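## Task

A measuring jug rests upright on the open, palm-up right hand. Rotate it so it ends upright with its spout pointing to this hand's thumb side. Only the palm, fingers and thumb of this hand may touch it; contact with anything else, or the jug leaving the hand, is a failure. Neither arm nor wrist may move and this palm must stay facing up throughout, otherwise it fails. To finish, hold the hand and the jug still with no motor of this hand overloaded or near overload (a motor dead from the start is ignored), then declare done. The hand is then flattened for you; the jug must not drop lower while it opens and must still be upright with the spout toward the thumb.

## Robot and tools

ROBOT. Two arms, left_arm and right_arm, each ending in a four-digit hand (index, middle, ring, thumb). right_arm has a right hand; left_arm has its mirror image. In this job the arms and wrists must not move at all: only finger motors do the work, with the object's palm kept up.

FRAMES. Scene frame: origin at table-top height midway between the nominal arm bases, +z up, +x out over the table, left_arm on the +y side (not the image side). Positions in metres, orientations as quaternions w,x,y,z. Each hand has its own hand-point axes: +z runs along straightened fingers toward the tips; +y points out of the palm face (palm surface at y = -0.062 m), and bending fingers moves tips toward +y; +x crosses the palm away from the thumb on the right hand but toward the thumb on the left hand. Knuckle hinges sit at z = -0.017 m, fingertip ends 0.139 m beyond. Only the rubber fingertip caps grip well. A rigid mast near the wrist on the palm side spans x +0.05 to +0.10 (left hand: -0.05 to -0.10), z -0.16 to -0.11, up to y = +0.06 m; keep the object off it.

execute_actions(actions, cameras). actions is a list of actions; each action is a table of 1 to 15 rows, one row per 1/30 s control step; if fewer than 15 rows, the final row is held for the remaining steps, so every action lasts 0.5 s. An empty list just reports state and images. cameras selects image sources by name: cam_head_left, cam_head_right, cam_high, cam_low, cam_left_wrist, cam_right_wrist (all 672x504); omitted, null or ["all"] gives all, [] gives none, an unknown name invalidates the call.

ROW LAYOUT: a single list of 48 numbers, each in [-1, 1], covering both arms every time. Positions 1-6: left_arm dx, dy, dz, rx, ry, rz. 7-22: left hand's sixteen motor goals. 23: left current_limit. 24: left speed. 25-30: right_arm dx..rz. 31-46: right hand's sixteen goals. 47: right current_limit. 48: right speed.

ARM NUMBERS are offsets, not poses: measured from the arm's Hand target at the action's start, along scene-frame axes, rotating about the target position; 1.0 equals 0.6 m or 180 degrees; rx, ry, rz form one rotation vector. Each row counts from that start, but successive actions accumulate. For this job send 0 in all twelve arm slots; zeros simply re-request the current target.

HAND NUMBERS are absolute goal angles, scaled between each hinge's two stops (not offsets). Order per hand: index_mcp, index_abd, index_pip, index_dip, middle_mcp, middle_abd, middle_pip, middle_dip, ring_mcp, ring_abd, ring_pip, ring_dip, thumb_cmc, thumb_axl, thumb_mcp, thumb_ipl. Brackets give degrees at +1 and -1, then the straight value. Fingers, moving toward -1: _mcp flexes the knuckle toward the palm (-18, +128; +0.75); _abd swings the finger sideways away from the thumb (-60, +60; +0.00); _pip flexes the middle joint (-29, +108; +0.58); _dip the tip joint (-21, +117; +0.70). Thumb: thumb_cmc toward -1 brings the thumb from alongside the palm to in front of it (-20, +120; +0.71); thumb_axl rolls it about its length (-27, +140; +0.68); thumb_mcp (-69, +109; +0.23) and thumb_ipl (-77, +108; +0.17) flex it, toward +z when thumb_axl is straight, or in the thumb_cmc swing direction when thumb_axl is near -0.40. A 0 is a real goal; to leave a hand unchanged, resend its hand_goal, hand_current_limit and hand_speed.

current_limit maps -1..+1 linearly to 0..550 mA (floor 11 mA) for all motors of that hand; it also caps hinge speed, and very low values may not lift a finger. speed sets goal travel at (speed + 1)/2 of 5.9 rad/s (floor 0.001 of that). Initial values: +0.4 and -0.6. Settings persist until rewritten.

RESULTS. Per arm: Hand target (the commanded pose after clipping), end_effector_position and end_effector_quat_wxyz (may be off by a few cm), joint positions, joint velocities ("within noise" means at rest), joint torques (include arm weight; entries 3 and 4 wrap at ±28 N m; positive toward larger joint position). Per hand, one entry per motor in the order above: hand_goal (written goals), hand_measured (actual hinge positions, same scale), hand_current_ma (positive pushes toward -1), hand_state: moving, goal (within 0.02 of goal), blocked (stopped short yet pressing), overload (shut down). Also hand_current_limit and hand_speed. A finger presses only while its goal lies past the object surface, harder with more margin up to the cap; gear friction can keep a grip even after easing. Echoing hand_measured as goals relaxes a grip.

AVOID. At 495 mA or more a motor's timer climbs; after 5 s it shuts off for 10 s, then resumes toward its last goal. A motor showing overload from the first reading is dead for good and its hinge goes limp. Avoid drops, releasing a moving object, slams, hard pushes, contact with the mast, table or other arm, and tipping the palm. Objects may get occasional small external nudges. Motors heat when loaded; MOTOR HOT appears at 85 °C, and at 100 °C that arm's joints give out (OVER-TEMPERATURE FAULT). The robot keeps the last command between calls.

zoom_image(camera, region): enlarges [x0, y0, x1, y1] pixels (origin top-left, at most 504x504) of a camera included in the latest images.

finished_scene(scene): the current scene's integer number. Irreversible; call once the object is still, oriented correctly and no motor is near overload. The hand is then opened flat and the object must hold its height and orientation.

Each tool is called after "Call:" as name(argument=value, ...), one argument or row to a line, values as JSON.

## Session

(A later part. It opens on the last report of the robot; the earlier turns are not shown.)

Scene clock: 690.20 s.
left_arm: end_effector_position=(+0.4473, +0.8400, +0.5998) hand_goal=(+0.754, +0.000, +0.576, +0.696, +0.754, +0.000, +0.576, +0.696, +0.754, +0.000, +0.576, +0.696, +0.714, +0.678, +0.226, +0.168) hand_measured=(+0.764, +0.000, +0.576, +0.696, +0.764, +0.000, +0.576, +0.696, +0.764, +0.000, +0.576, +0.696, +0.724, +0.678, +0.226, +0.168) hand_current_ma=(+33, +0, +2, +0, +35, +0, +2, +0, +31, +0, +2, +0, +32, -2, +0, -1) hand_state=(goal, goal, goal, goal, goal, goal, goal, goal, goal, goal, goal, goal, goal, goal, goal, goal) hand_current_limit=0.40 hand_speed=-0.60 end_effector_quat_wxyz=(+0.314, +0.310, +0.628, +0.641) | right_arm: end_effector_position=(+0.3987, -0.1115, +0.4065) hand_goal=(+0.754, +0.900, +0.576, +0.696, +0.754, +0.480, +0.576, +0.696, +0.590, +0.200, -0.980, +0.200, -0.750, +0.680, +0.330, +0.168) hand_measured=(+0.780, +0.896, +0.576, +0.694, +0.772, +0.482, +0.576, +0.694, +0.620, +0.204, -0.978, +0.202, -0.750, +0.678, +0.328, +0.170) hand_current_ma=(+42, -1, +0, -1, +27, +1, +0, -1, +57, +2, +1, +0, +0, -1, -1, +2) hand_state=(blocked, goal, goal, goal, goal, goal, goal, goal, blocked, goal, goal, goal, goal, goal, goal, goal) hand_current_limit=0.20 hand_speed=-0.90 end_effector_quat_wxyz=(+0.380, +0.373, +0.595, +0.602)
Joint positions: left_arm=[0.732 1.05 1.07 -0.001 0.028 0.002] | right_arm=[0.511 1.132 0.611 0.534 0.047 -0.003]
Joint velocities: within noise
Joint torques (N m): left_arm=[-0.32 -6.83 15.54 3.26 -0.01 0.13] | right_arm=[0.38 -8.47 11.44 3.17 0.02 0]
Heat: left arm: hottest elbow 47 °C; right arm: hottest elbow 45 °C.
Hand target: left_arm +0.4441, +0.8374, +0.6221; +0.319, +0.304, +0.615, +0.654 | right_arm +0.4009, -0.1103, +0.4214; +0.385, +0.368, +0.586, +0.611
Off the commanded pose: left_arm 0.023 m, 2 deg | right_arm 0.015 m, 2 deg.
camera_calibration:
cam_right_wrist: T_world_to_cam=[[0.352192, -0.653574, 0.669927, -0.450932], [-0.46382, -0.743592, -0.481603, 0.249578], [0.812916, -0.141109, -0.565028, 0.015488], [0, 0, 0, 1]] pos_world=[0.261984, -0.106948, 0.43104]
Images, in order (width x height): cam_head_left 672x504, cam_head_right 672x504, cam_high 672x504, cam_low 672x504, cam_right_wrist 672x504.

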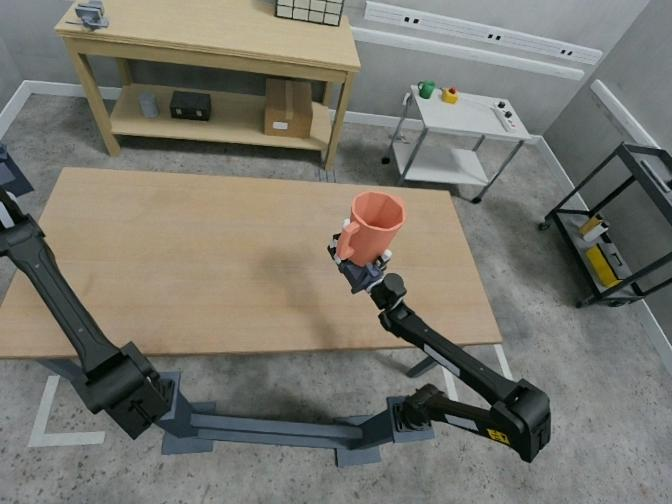

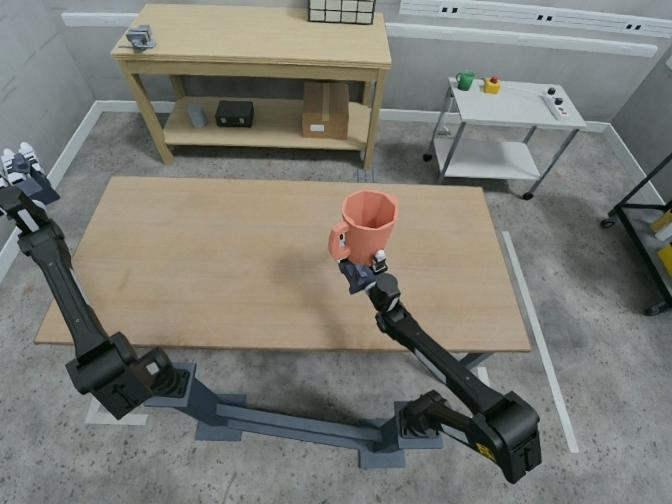

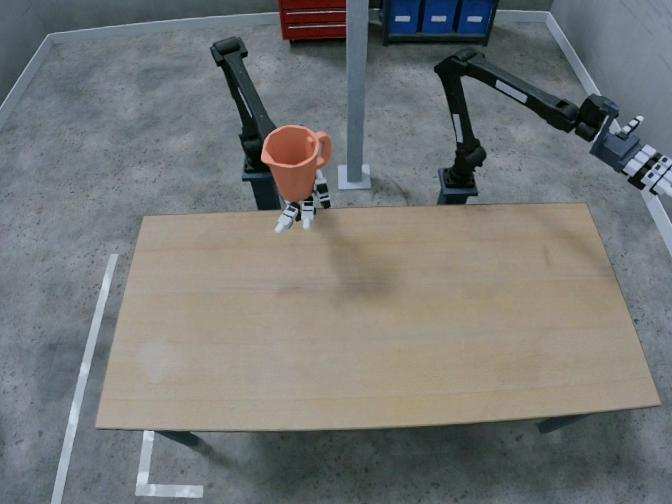

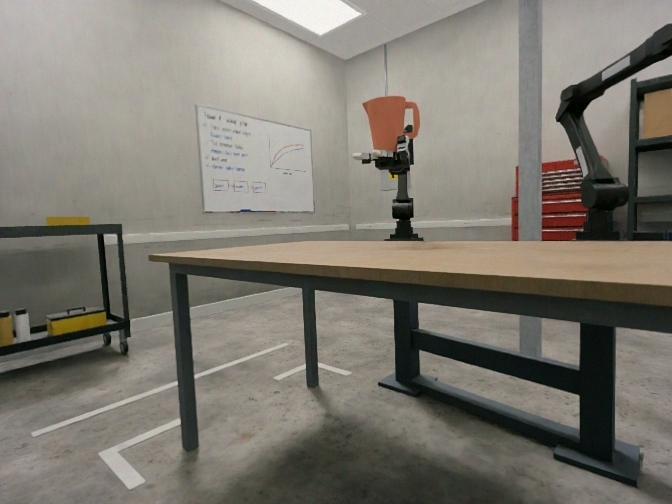

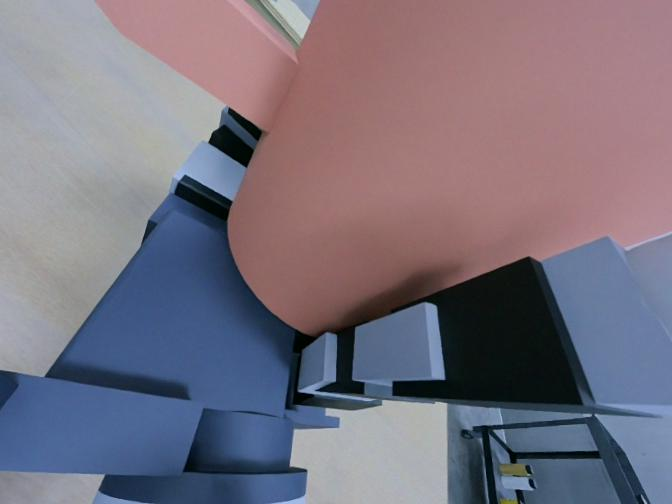

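Call:
execute_actions(
  actions=[
    [[0,0,0,0,0,0,0.754,0,0.576,0.696,0.754,0,0.576,0.696,0.754,0,0.576,0.696,0.714,0.678,0.226,0.168,0.4,-0.6,0,0,0,0,0,0,0.754,0.9,0.576,0.696,0.754,0.48,0.576,0.696,0.68,0.2,-0.96,0.2,-0.75,0.68,0.33,0.168,0.2,-0.9]],
    [[0,0,0,0,0,0,0.754,0,0.576,0.696,0.754,0,0.576,0.696,0.754,0,0.576,0.696,0.714,0.678,0.226,0.168,0.4,-0.6,0,0,0,0,0,0,0.754,0.9,0.576,0.696,0.754,0.48,0.576,0.696,0.754,0.15,-0.86,0.2,-0.75,0.68,0.33,0.168,0.2,-0.85]],
    [[0,0,0,0,0,0,0.754,0,0.576,0.696,0.754,0,0.576,0.696,0.754,0,0.576,0.696,0.714,0.678,0.226,0.168,0.4,-0.6,0,0,0,0,0,0,0.754,0.9,0.576,0.696,0.754,0.48,0.576,0.696,0.754,0.0,-0.6,0.2,-0.75,0.68,0.33,0.168,0.2,-0.8]],
    [[0,0,0,0,0,0,0.754,0,0.576,0.696,0.754,0,0.576,0.696,0.754,0,0.576,0.696,0.714,0.678,0.226,0.168,0.4,-0.6,0,0,0,0,0,0,0.754,0.9,0.576,0.696,0.754,0.48,0.576,0.696,0.754,-0.1,-0.1,0.4,-0.75,0.68,0.33,0.168,0.2,-0.8]],
    [[0,0,0,0,0,0,0.754,0,0.576,0.696,0.754,0,0.576,0.696,0.754,0,0.576,0.696,0.714,0.678,0.226,0.168,0.4,-0.6,0,0,0,0,0,0,0.754,0.9,0.576,0.696,0.754,0.48,0.576,0.696,0.754,-0.1,0.576,0.696,-0.75,0.68,0.33,0.168,0.2,-0.8]],
    [[0,0,0,0,0,0,0.754,0,0.576,0.696,0.754,0,0.576,0.696,0.754,0,0.576,0.696,0.714,0.678,0.226,0.168,0.4,-0.6,0,0,0,0,0,0,0.754,0.9,0.576,0.696,0.754,0.48,0.576,0.696,0.754,-0.1,0.576,0.696,-0.75,0.68,0.33,0.168,0.2,-0.8]],
  ],
  cameras=["cam_high","cam_head_left","cam_low"],
)

Call:
zoom_image(
  camera="cam_high",
  region=[235, 110, 355, 240],
)

Call:
zoom_image(
  camera="cam_low",
  region=[350, 80, 430, 190],
)

Call:
zoom_image(
  camera="cam_head_left",
  region=[315, 180, 405, 290],
)

Scene clock: 715.53 s.
left_arm: end_effector_position=(+0.4473, +0.8400, +0.5998) hand_goal=(+0.754, +0.000, +0.576, +0.696, +0.754, +0.000, +0.576, +0.696, +0.754, +0.000, +0.576, +0.696, +0.714, +0.678, +0.226, +0.168) hand_measured=(+0.764, +0.000, +0.576, +0.696, +0.764, +0.000, +0.576, +0.696, +0.764, +0.000, +0.576, +0.696, +0.724, +0.678, +0.226, +0.168) hand_current_ma=(+33, +0, +2, +0, +35, +0, +2, +0, +31, +0, +2, +0, +32, -2, +0, -1) hand_state=(goal, goal, goal, goal, goal, goal, goal, goal, goal, goal, goal, goal, goal, goal, goal, goal) hand_current_limit=0.40 hand_speed=-0.60 end_effector_quat_wxyz=(+0.314, +0.310, +0.628, +0.641) | right_arm: end_effector_position=(+0.3987, -0.1115, +0.4065) hand_goal=(+0.754, +0.900, +0.576, +0.696, +0.754, +0.480, +0.576, +0.696, +0.754, -0.100, +0.576, +0.696, -0.750, +0.680, +0.330, +0.168) hand_measured=(+0.780, +0.896, +0.576, +0.694, +0.772, +0.482, +0.576, +0.694, +0.764, -0.096, +0.576, +0.694, -0.750, +0.678, +0.328, +0.170) hand_current_ma=(+42, -1, +0, -1, +27, +1, +0, -1, +10, +2, +0, -1, +0, -1, -1, +2) hand_state=(blocked, goal, goal, goal, goal, goal, goal, goal, goal, goal, goal, goal, goal, goal, goal, goal) hand_current_limit=0.20 hand_speed=-0.80 end_effector_quat_wxyz=(+0.380, +0.373, +0.595, +0.602)
Joint positions: left_arm=[0.732 1.05 1.07 -0.001 0.028 0.002] | right_arm=[0.511 1.132 0.611 0.534 0.047 -0.003]
Joint velocities: left_arm=[within noise] | right_arm=[0.005 0.005 -0.017 -0.056 -0.037 -0.022]
Joint torques (N m): left_arm=[-0.32 -6.95 15.53 3.25 0 0.12] | right_arm=[0.44 -8.53 11.45 3.21 0.02 0]
Heat: left arm: hottest elbow 47 °C; right arm: hottest elbow 45 °C.
Hand target: left_arm +0.4441, +0.8374, +0.6221; +0.319, +0.304, +0.615, +0.654 | right_arm +0.4009, -0.1103, +0.4214; +0.385, +0.368, +0.586, +0.611
Off the commanded pose: left_arm 0.023 m, 2 deg | right_arm 0.015 m, 2 deg.
Images, in order (width x height): cam_head_left 672x504, cam_high 672x504, cam_low 672x504.

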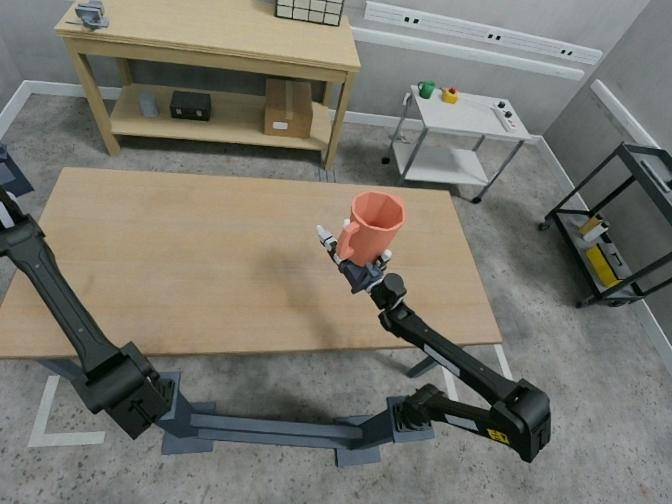

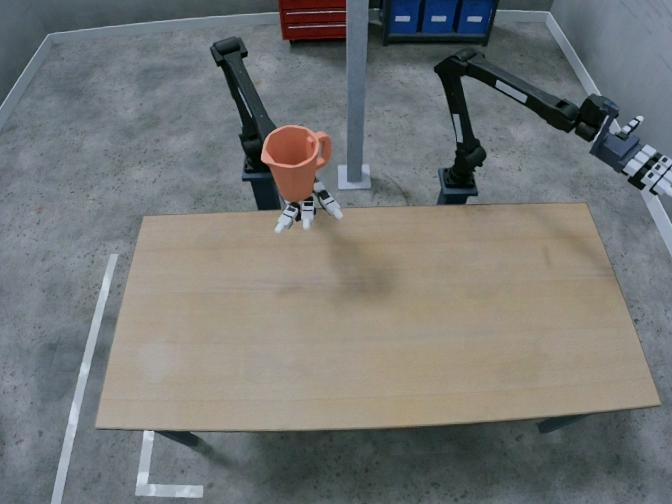

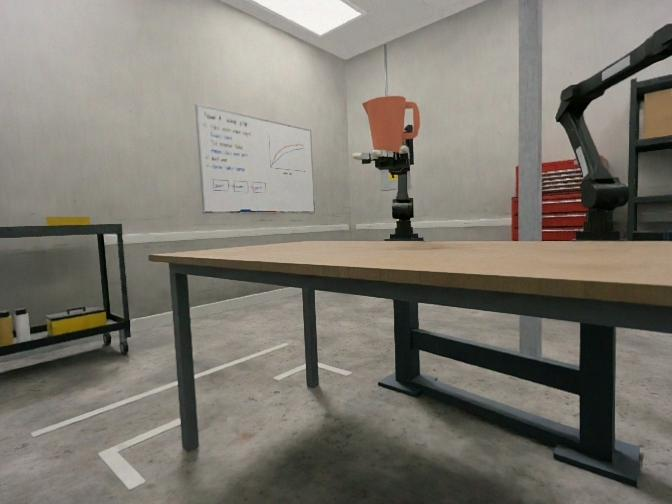

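Scaled by 3.877 from the camera's 672x504 image, which has a finer 960x720 frame.

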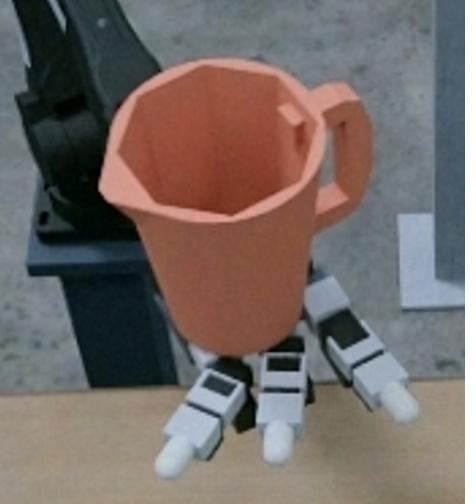

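Scaled by 4.582 from the camera's 672x504 image, which has a finer 960x720 frame.

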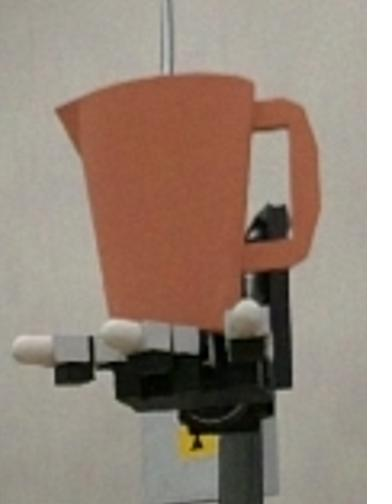

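Scaled by 4.582 from the camera's 672x504 image, which has a finer 960x720 frame.

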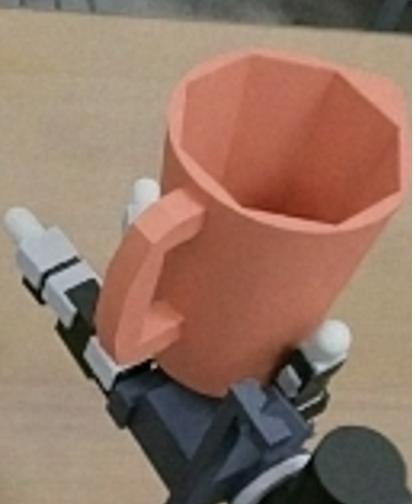

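Call:
execute_actions(
  actions=[
    [[0,0,0,0,0,0,0.754,0,0.576,0.696,0.754,0,0.576,0.696,0.754,0,0.576,0.696,0.714,0.678,0.226,0.168,0.4,-0.6,0,0,0,0,0,0,0.754,0.9,0.576,0.696,0.754,0.0,0.576,0.696,0.754,0.0,0.576,0.696,-0.75,0.68,0.33,0.168,0.2,-0.85]],
    [[0,0,0,0,0,0,0.754,0,0.576,0.696,0.754,0,0.576,0.696,0.754,0,0.576,0.696,0.714,0.678,0.226,0.168,0.4,-0.6,0,0,0,0,0,0,0.754,0.0,0.576,0.696,0.754,0.0,0.576,0.696,0.754,0.0,0.576,0.696,-0.75,0.68,0.33,0.168,0.2,-0.85]],
    [[0,0,0,0,0,0,0.754,0,0.576,0.696,0.754,0,0.576,0.696,0.754,0,0.576,0.696,0.714,0.678,0.226,0.168,0.4,-0.6,0,0,0,0,0,0,0.754,0.0,0.576,0.696,0.754,0.0,0.576,0.696,0.754,0.0,0.576,0.696,-0.75,0.68,0.33,0.168,0.2,-0.85]],
    [[0,0,0,0,0,0,0.754,0,0.576,0.696,0.754,0,0.576,0.696,0.754,0,0.576,0.696,0.714,0.678,0.226,0.168,0.4,-0.6,0,0,0,0,0,0,0.754,0.0,0.576,0.696,0.754,0.0,0.576,0.696,0.754,0.0,0.576,0.696,-0.75,0.68,0.33,0.168,0.2,-0.85]],
  ],
  cameras=["cam_high","cam_head_right"],
)

Call:
zoom_image(
  camera="cam_high",
  region=[235, 110, 355, 240],
)

Call:
zoom_image(
  camera="cam_head_right",
  region=[310, 170, 420, 300],
)

Scene clock: 725.73 s.
left_arm: end_effector_position=(+0.4473, +0.8400, +0.5998) hand_goal=(+0.754, +0.000, +0.576, +0.696, +0.754, +0.000, +0.576, +0.696, +0.754, +0.000, +0.576, +0.696, +0.714, +0.678, +0.226, +0.168) hand_measured=(+0.764, +0.000, +0.576, +0.696, +0.764, +0.000, +0.576, +0.696, +0.764, +0.000, +0.576, +0.696, +0.724, +0.678, +0.226, +0.168) hand_current_ma=(+33, +0, +2, +0, +35, +0, +2, +0, +31, +0, +2, +0, +32, -2, +0, -1) hand_state=(goal, goal, goal, goal, goal, goal, goal, goal, goal, goal, goal, goal, goal, goal, goal, goal) hand_current_limit=0.40 hand_speed=-0.60 end_effector_quat_wxyz=(+0.314, +0.310, +0.628, +0.641) | right_arm: end_effector_position=(+0.3987, -0.1115, +0.4065) hand_goal=(+0.754, +0.000, +0.576, +0.696, +0.754, +0.000, +0.576, +0.696, +0.754, +0.000, +0.576, +0.696, -0.750, +0.680, +0.330, +0.168) hand_measured=(+0.780, +0.004, +0.576, +0.694, +0.772, +0.004, +0.576, +0.694, +0.764, -0.004, +0.576, +0.694, -0.750, +0.678, +0.328, +0.170) hand_current_ma=(+42, +2, +0, -1, +27, +3, +0, -1, +10, -2, +0, -1, +0, -1, -1, +2) hand_state=(blocked, goal, goal, goal, goal, goal, goal, goal, goal, goal, goal, goal, goal, goal, goal, goal) hand_current_limit=0.20 hand_speed=-0.85 end_effector_quat_wxyz=(+0.380, +0.373, +0.595, +0.602)
Joint positions: left_arm=[0.732 1.05 1.07 -0.001 0.028 0.002] | right_arm=[0.511 1.132 0.611 0.534 0.047 -0.003]
Joint velocities: within noise
Joint torques (N m): left_arm=[-0.32 -6.83 15.54 3.28 -0.01 0.12] | right_arm=[0.44 -8.53 11.48 3.25 0.02 0.05]
Heat: left arm: hottest elbow 47 °C; right arm: hottest elbow 45 °C.
Hand target: left_arm +0.4441, +0.8374, +0.6221; +0.319, +0.304, +0.615, +0.654 | right_arm +0.4009, -0.1103, +0.4214; +0.385, +0.368, +0.586, +0.611
Off the commanded pose: left_arm 0.023 m, 2 deg | right_arm 0.015 m, 2 deg.
Images, in order (width x height): cam_head_right 672x504, cam_high 672x504.

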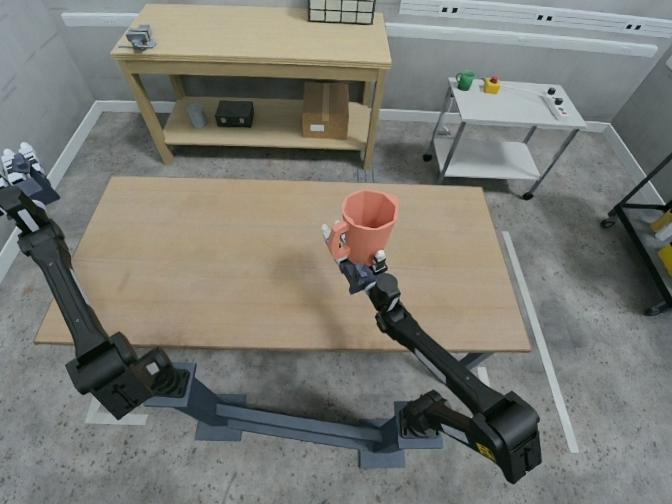

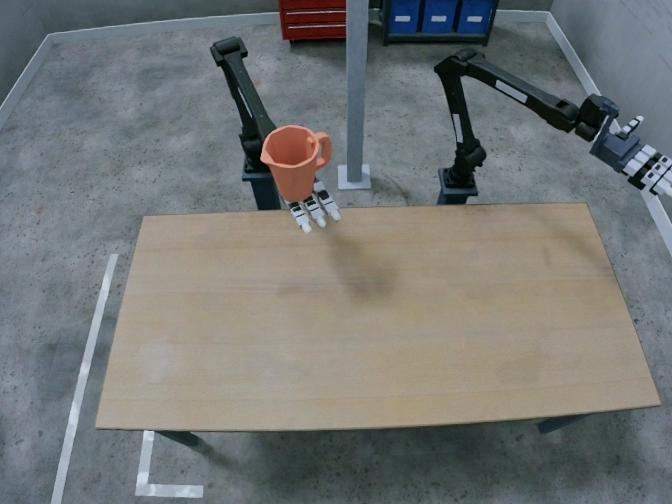

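Scaled by 3.877 from the camera's 672x504 image, which has a finer 960x720 frame.

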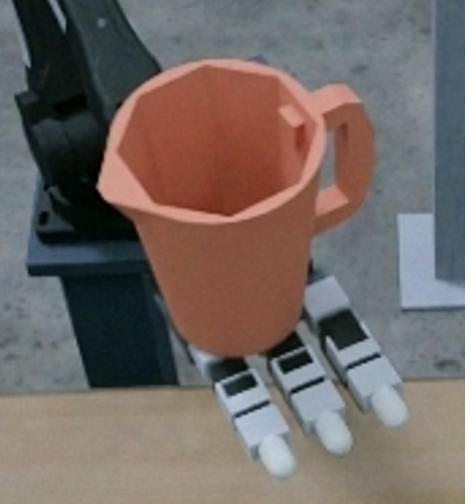

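Scaled by 3.877 from the camera's 672x504 image, which has a finer 960x720 frame.

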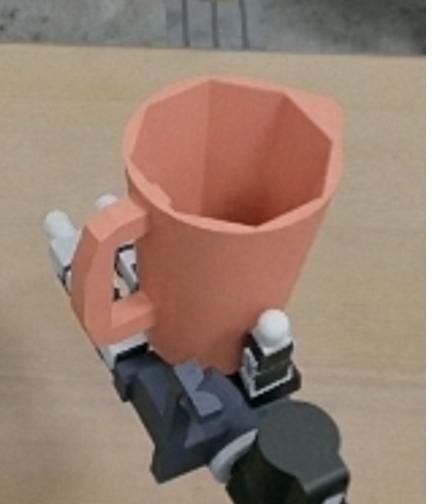

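Call:
execute_actions(
  actions=[
    [[0,0,0,0,0,0,0.754,0,0.576,0.696,0.754,0,0.576,0.696,0.754,0,0.576,0.696,0.714,0.678,0.226,0.168,0.4,-0.6,0,0,0,0,0,0,0.754,0.0,0.576,0.696,0.754,0.0,0.576,0.696,0.754,0.0,0.576,0.696,-0.75,0.68,0.38,0.168,0.2,-0.85]],
    [[0,0,0,0,0,0,0.754,0,0.576,0.696,0.754,0,0.576,0.696,0.754,0,0.576,0.696,0.714,0.678,0.226,0.168,0.4,-0.6,0,0,0,0,0,0,0.754,0.0,0.576,0.696,0.754,0.0,0.576,0.696,0.754,0.0,0.576,0.696,-0.5,0.68,0.38,0.168,0.2,-0.85]],
    [[0,0,0,0,0,0,0.754,0,0.576,0.696,0.754,0,0.576,0.696,0.754,0,0.576,0.696,0.714,0.678,0.226,0.168,0.4,-0.6,0,0,0,0,0,0,0.754,0.0,0.576,0.696,0.754,0.0,0.576,0.696,0.754,0.0,0.576,0.696,-0.2,0.68,0.38,0.168,0.2,-0.85]],
  ],
  cameras=["cam_high","cam_head_right","cam_right_wrist"],
)

Call:
zoom_image(
  camera="cam_high",
  region=[235, 110, 355, 240],
)

Call:
zoom_image(
  camera="cam_head_right",
  region=[310, 170, 420, 300],
)

Scene clock: 739.00 s.
left_arm: end_effector_position=(+0.4473, +0.8400, +0.5998) hand_goal=(+0.754, +0.000, +0.576, +0.696, +0.754, +0.000, +0.576, +0.696, +0.754, +0.000, +0.576, +0.696, +0.714, +0.678, +0.226, +0.168) hand_measured=(+0.764, +0.000, +0.576, +0.696, +0.764, +0.000, +0.576, +0.696, +0.764, +0.000, +0.576, +0.696, +0.724, +0.678, +0.226, +0.168) hand_current_ma=(+33, +0, +2, +0, +35, +0, +2, +0, +31, +0, +2, +0, +32, -2, +0, -1) hand_state=(goal, goal, goal, goal, goal, goal, goal, goal, goal, goal, goal, goal, goal, goal, goal, goal) hand_current_limit=0.40 hand_speed=-0.60 end_effector_quat_wxyz=(+0.314, +0.310, +0.628, +0.641) | right_arm: end_effector_position=(+0.3987, -0.1115, +0.4065) hand_goal=(+0.754, +0.000, +0.576, +0.696, +0.754, +0.000, +0.576, +0.696, +0.754, +0.000, +0.576, +0.696, -0.200, +0.680, +0.380, +0.168) hand_measured=(+0.780, +0.004, +0.576, +0.694, +0.772, +0.004, +0.576, +0.694, +0.764, -0.004, +0.576, +0.694, -0.198, +0.678, +0.380, +0.170) hand_current_ma=(+42, +2, +0, -1, +27, +2, +0, -1, +10, -2, +0, -1, +2, -1, +0, +2) hand_state=(blocked, goal, goal, goal, goal, goal, goal, goal, goal, goal, goal, goal, goal, goal, goal, goal) hand_current_limit=0.20 hand_speed=-0.85 end_effector_quat_wxyz=(+0.380, +0.373, +0.595, +0.602)
Joint positions: left_arm=[0.732 1.05 1.07 -0.001 0.028 0.002] | right_arm=[0.511 1.132 0.611 0.534 0.047 -0.003]
Joint velocities: within noise
Joint torques (N m): left_arm=[-0.38 -6.89 15.54 3.3 -0.01 0.13] | right_arm=[0.44 -8.53 11.47 3.22 0.02 -0.01]
Heat: left arm: hottest elbow 47 °C; right arm: hottest elbow 45 °C.
Hand target: left_arm +0.4441, +0.8374, +0.6221; +0.319, +0.304, +0.615, +0.654 | right_arm +0.4009, -0.1103, +0.4214; +0.385, +0.368, +0.586, +0.611
Off the commanded pose: left_arm 0.023 m, 2 deg | right_arm 0.015 m, 2 deg.
camera_calibration:
cam_right_wrist: T_world_to_cam=[[0.352192, -0.653574, 0.669927, -0.450932], [-0.46382, -0.743592, -0.481603, 0.249578], [0.812916, -0.141109, -0.565028, 0.015488], [0, 0, 0, 1]] pos_world=[0.261984, -0.106948, 0.43104]
Images, in order (width x height): cam_head_right 672x504, cam_high 672x504, cam_right_wrist 672x504.

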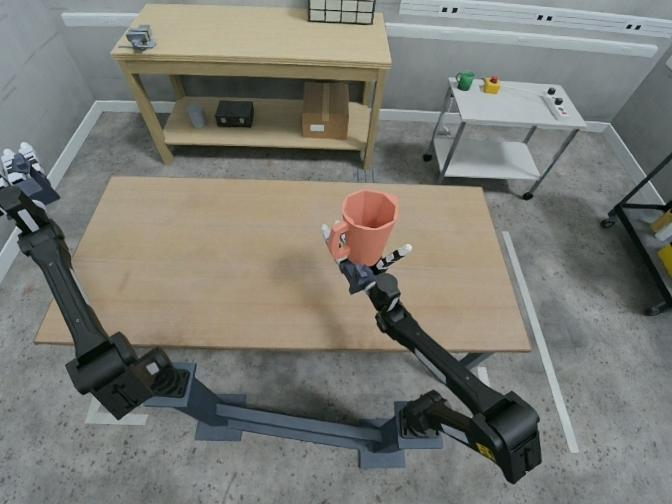

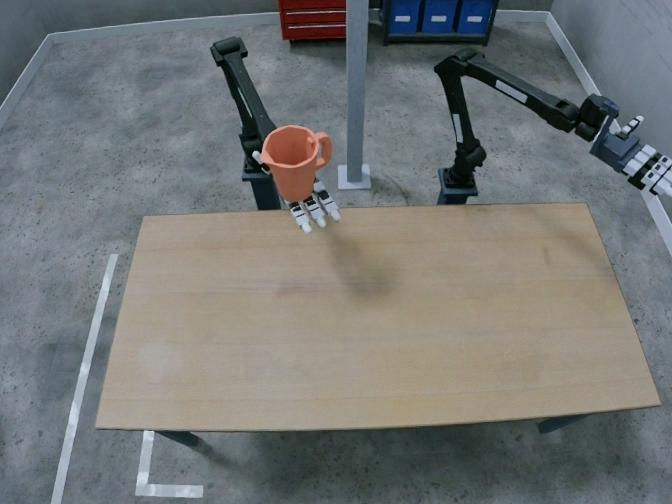

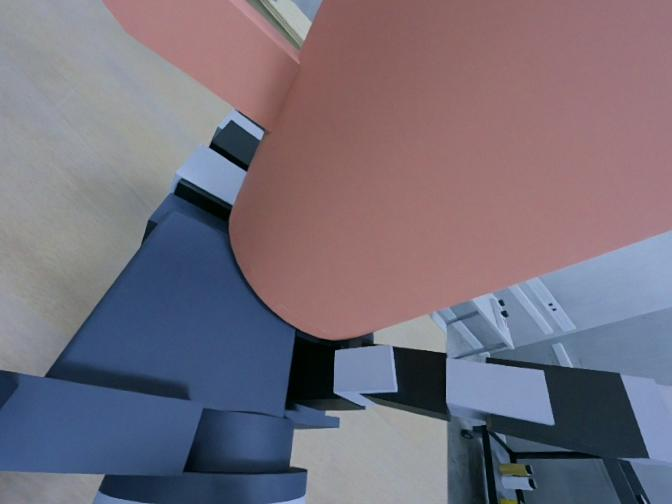

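Scaled by 3.877 from the camera's 672x504 image, which has a finer 960x720 frame.

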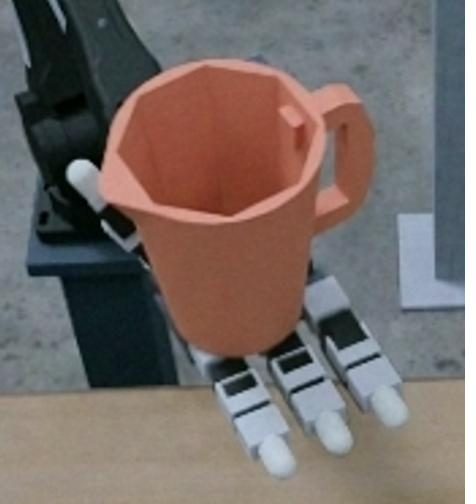

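Scaled by 3.877 from the camera's 672x504 image, which has a finer 960x720 frame.

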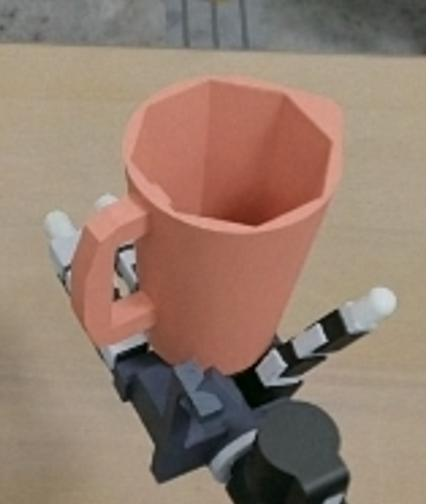

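Call:
execute_actions(
  actions=[
    [[0,0,0,0,0,0,0.754,0,0.576,0.696,0.754,0,0.576,0.696,0.754,0,0.576,0.696,0.714,0.678,0.226,0.168,0.4,-0.6,0,0,0,0,0,0,0.754,0.0,0.576,0.696,0.754,0.0,0.576,0.696,0.754,0.0,0.576,0.696,0.3,0.68,0.38,0.168,0.2,-0.85]],
    [[0,0,0,0,0,0,0.754,0,0.576,0.696,0.754,0,0.576,0.696,0.754,0,0.576,0.696,0.714,0.678,0.226,0.168,0.4,-0.6,0,0,0,0,0,0,0.754,0.0,0.576,0.696,0.754,0.0,0.576,0.696,0.754,0.0,0.576,0.696,0.714,0.68,0.38,0.168,0.2,-0.85]],
    [[0,0,0,0,0,0,0.754,0,0.576,0.696,0.754,0,0.576,0.696,0.754,0,0.576,0.696,0.714,0.678,0.226,0.168,0.4,-0.6,0,0,0,0,0,0,0.754,0.0,0.576,0.696,0.754,0.0,0.576,0.696,0.754,0.0,0.576,0.696,0.714,0.678,0.226,0.168,0.2,-0.85]],
  ],
  cameras=["cam_high","cam_head_right","cam_low","cam_right_wrist"],
)

Call:
zoom_image(
  camera="cam_high",
  region=[235, 110, 355, 240],
)

Call:
zoom_image(
  camera="cam_head_right",
  region=[310, 170, 420, 300],
)

Call:
zoom_image(
  camera="cam_low",
  region=[340, 80, 440, 190],
)

Scene clock: 749.60 s.
left_arm: end_effector_position=(+0.4473, +0.8400, +0.5998) hand_goal=(+0.754, +0.000, +0.576, +0.696, +0.754, +0.000, +0.576, +0.696, +0.754, +0.000, +0.576, +0.696, +0.714, +0.678, +0.226, +0.168) hand_measured=(+0.764, +0.000, +0.576, +0.696, +0.764, +0.000, +0.576, +0.696, +0.764, +0.000, +0.576, +0.696, +0.724, +0.678, +0.226, +0.168) hand_current_ma=(+33, +0, +2, +0, +35, +0, +2, +0, +31, +0, +2, +0, +32, -2, +0, -1) hand_state=(goal, goal, goal, goal, goal, goal, goal, goal, goal, goal, goal, goal, goal, goal, goal, goal) hand_current_limit=0.40 hand_speed=-0.60 end_effector_quat_wxyz=(+0.314, +0.310, +0.628, +0.641) | right_arm: end_effector_position=(+0.3987, -0.1115, +0.4065) hand_goal=(+0.754, +0.000, +0.576, +0.696, +0.754, +0.000, +0.576, +0.696, +0.754, +0.000, +0.576, +0.696, +0.714, +0.678, +0.226, +0.168) hand_measured=(+0.780, +0.004, +0.576, +0.694, +0.772, +0.004, +0.576, +0.694, +0.764, -0.004, +0.576, +0.694, +0.722, +0.678, +0.228, +0.170) hand_current_ma=(+42, +2, +0, -1, +27, +2, +0, -1, +10, -2, +0, -1, +9, +0, +2, +2) hand_state=(blocked, goal, goal, goal, goal, goal, goal, goal, goal, goal, goal, goal, goal, goal, goal, goal) hand_current_limit=0.20 hand_speed=-0.85 end_effector_quat_wxyz=(+0.380, +0.373, +0.595, +0.602)
Joint positions: left_arm=[0.732 1.05 1.07 -0.001 0.028 0.002] | right_arm=[0.511 1.132 0.611 0.534 0.047 -0.003]
Joint velocities: within noise
Joint torques (N m): left_arm=[-0.38 -7 15.54 3.28 -0.01 0.13] | right_arm=[0.44 -8.59 11.48 3.23 0.02 -0.06]
Heat: left arm: hottest elbow 47 °C; right arm: hottest elbow 45 °C.
Hand target: left_arm +0.4441, +0.8374, +0.6221; +0.319, +0.304, +0.615, +0.654 | right_arm +0.4009, -0.1103, +0.4214; +0.385, +0.368, +0.586, +0.611
Off the commanded pose: left_arm 0.023 m, 2 deg | right_arm 0.015 m, 2 deg.
camera_calibration:
cam_right_wrist: T_world_to_cam=[[0.352192, -0.653574, 0.669927, -0.450932], [-0.46382, -0.743592, -0.481603, 0.249578], [0.812916, -0.141109, -0.565028, 0.015488], [0, 0, 0, 1]] pos_world=[0.261984, -0.106948, 0.43104]
Images, in order (width x height): cam_head_right 672x504, cam_high 672x504, cam_low 672x504, cam_right_wrist 672x504.

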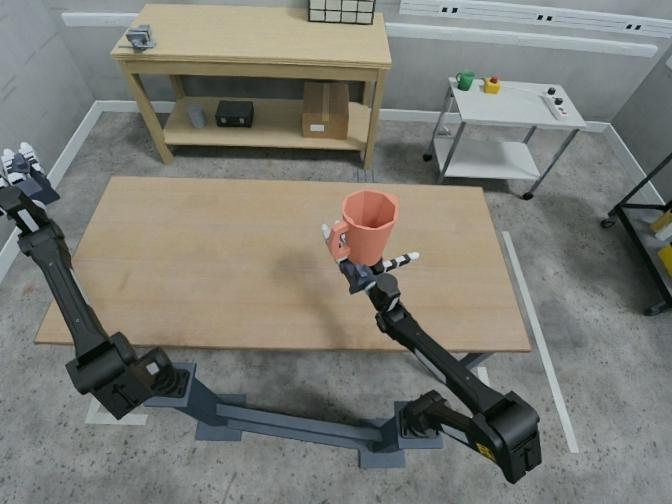

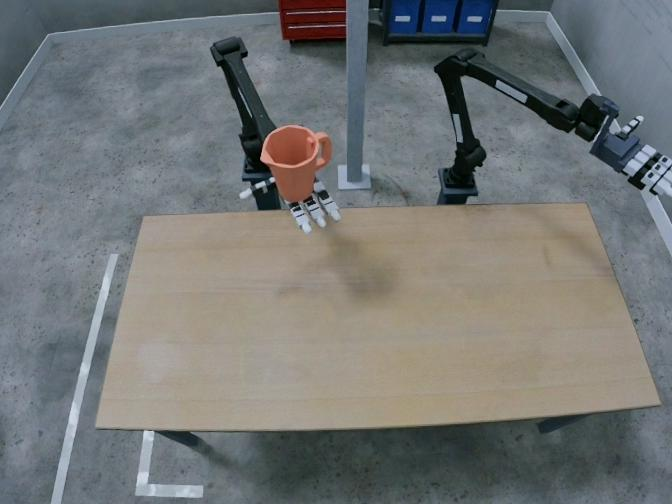

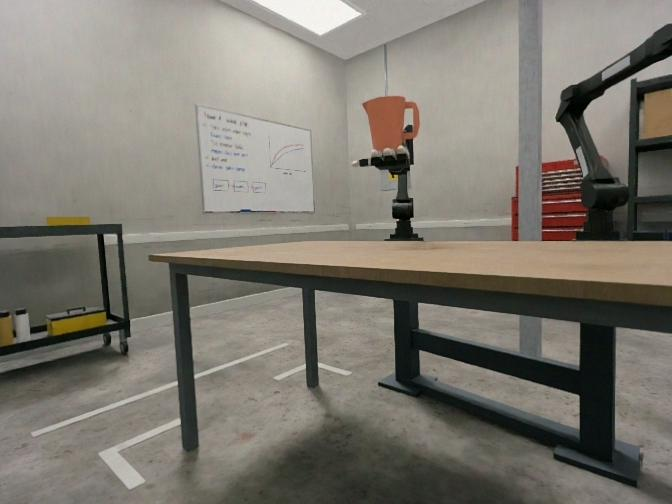

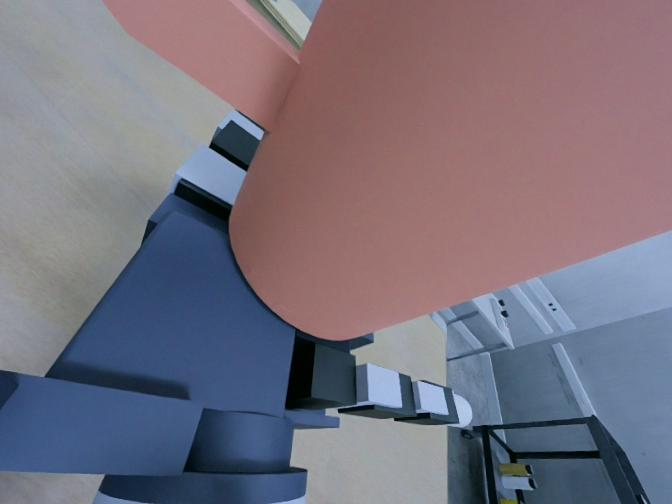

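Scaled by 3.877 from the camera's 672x504 image, which has a finer 960x720 frame.

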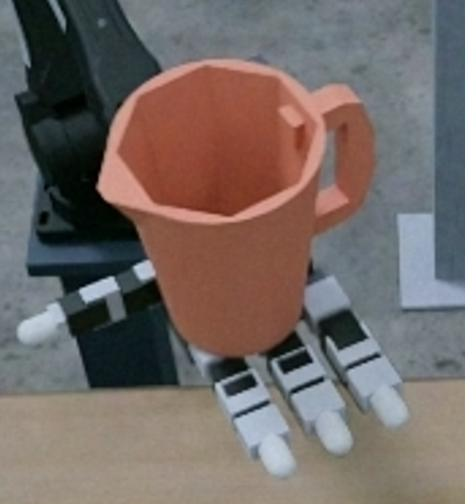

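Scaled by 3.877 from the camera's 672x504 image, which has a finer 960x720 frame.

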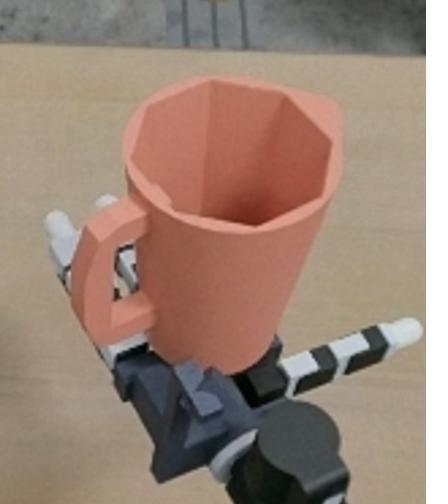

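Scaled by 4.582 from the camera's 672x504 image, which has a finer 960x720 frame.

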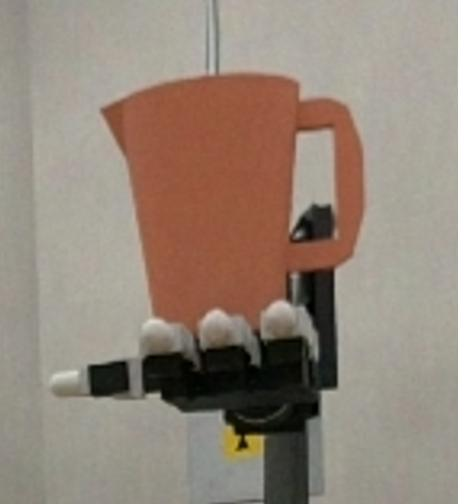

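Call:
execute_actions(
  actions=[],
  cameras=["cam_high"],
)

Call:
zoom_image(
  camera="cam_high",
  region=[235, 110, 355, 240],
)

Scene clock: 756.07 s.
left_arm: end_effector_position=(+0.4473, +0.8400, +0.5998) hand_goal=(+0.754, +0.000, +0.576, +0.696, +0.754, +0.000, +0.576, +0.696, +0.754, +0.000, +0.576, +0.696, +0.714, +0.678, +0.226, +0.168) hand_measured=(+0.764, +0.000, +0.576, +0.696, +0.764, +0.000, +0.576, +0.696, +0.764, +0.000, +0.576, +0.696, +0.724, +0.678, +0.226, +0.168) hand_current_ma=(+33, +0, +2, +0, +35, +0, +2, +0, +31, +0, +2, +0, +32, -2, +0, -1) hand_state=(goal, goal, goal, goal, goal, goal, goal, goal, goal, goal, goal, goal, goal, goal, goal, goal) hand_current_limit=0.40 hand_speed=-0.60 end_effector_quat_wxyz=(+0.314, +0.310, +0.628, +0.641) | right_arm: end_effector_position=(+0.3987, -0.1115, +0.4065) hand_goal=(+0.754, +0.000, +0.576, +0.696, +0.754, +0.000, +0.576, +0.696, +0.754, +0.000, +0.576, +0.696, +0.714, +0.678, +0.226, +0.168) hand_measured=(+0.780, +0.004, +0.576, +0.694, +0.772, +0.004, +0.576, +0.694, +0.764, -0.004, +0.576, +0.694, +0.722, +0.678, +0.228, +0.170) hand_current_ma=(+42, +2, +0, -1, +27, +2, +0, -1, +10, -2, +0, -1, +9, +0, +2, +2) hand_state=(blocked, goal, goal, goal, goal, goal, goal, goal, goal, goal, goal, goal, goal, goal, goal, goal) hand_current_limit=0.20 hand_speed=-0.85 end_effector_quat_wxyz=(+0.380, +0.373, +0.595, +0.602)
Joint positions: left_arm=[0.732 1.05 1.07 -0.001 0.028 0.002] | right_arm=[0.511 1.132 0.611 0.534 0.047 -0.003]
Joint velocities: within noise
Joint torques (N m): left_arm=[-0.32 -6.83 15.57 3.29 -0.02 0.12] | right_arm=[0.44 -8.53 11.49 3.25 0.02 -0.06]
Heat: left arm: hottest elbow 47 °C; right arm: hottest elbow 45 °C.
Hand target: left_arm +0.4441, +0.8374, +0.6221; +0.319, +0.304, +0.615, +0.654 | right_arm +0.4009, -0.1103, +0.4214; +0.385, +0.368, +0.586, +0.611
Off the commanded pose: left_arm 0.023 m, 2 deg | right_arm 0.015 m, 2 deg.
Images, in order (width x height): cam_high 672x504.

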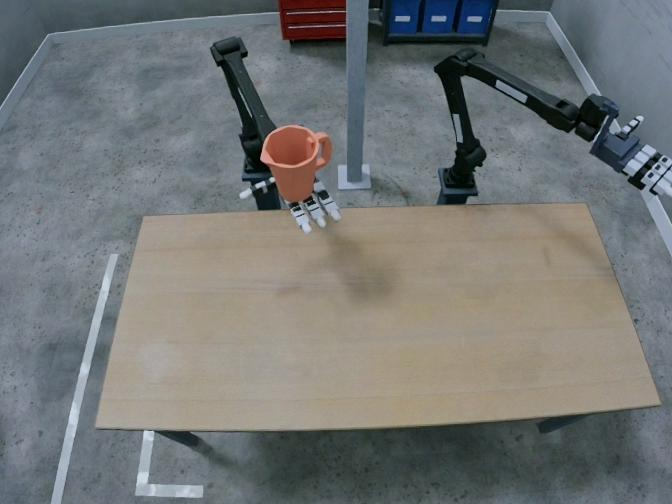

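Scaled by 3.877 from the camera's 672x504 image, which has a finer 960x720 frame.

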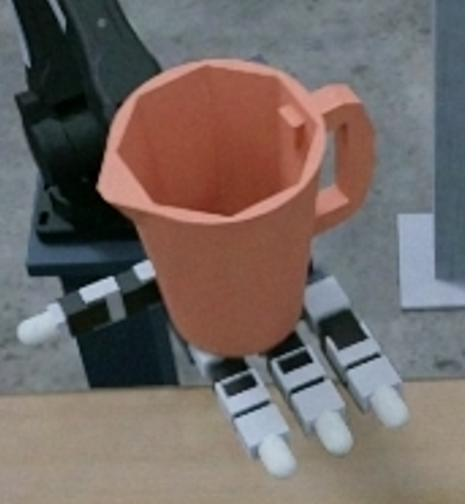

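The jug is upright and still on the flat right hand, and its spout points along the thumb. No motor is near overload, so I'm ending the scene.

Call:
finished_scene(
  scene=2,
)

The scene is finished: the task was done.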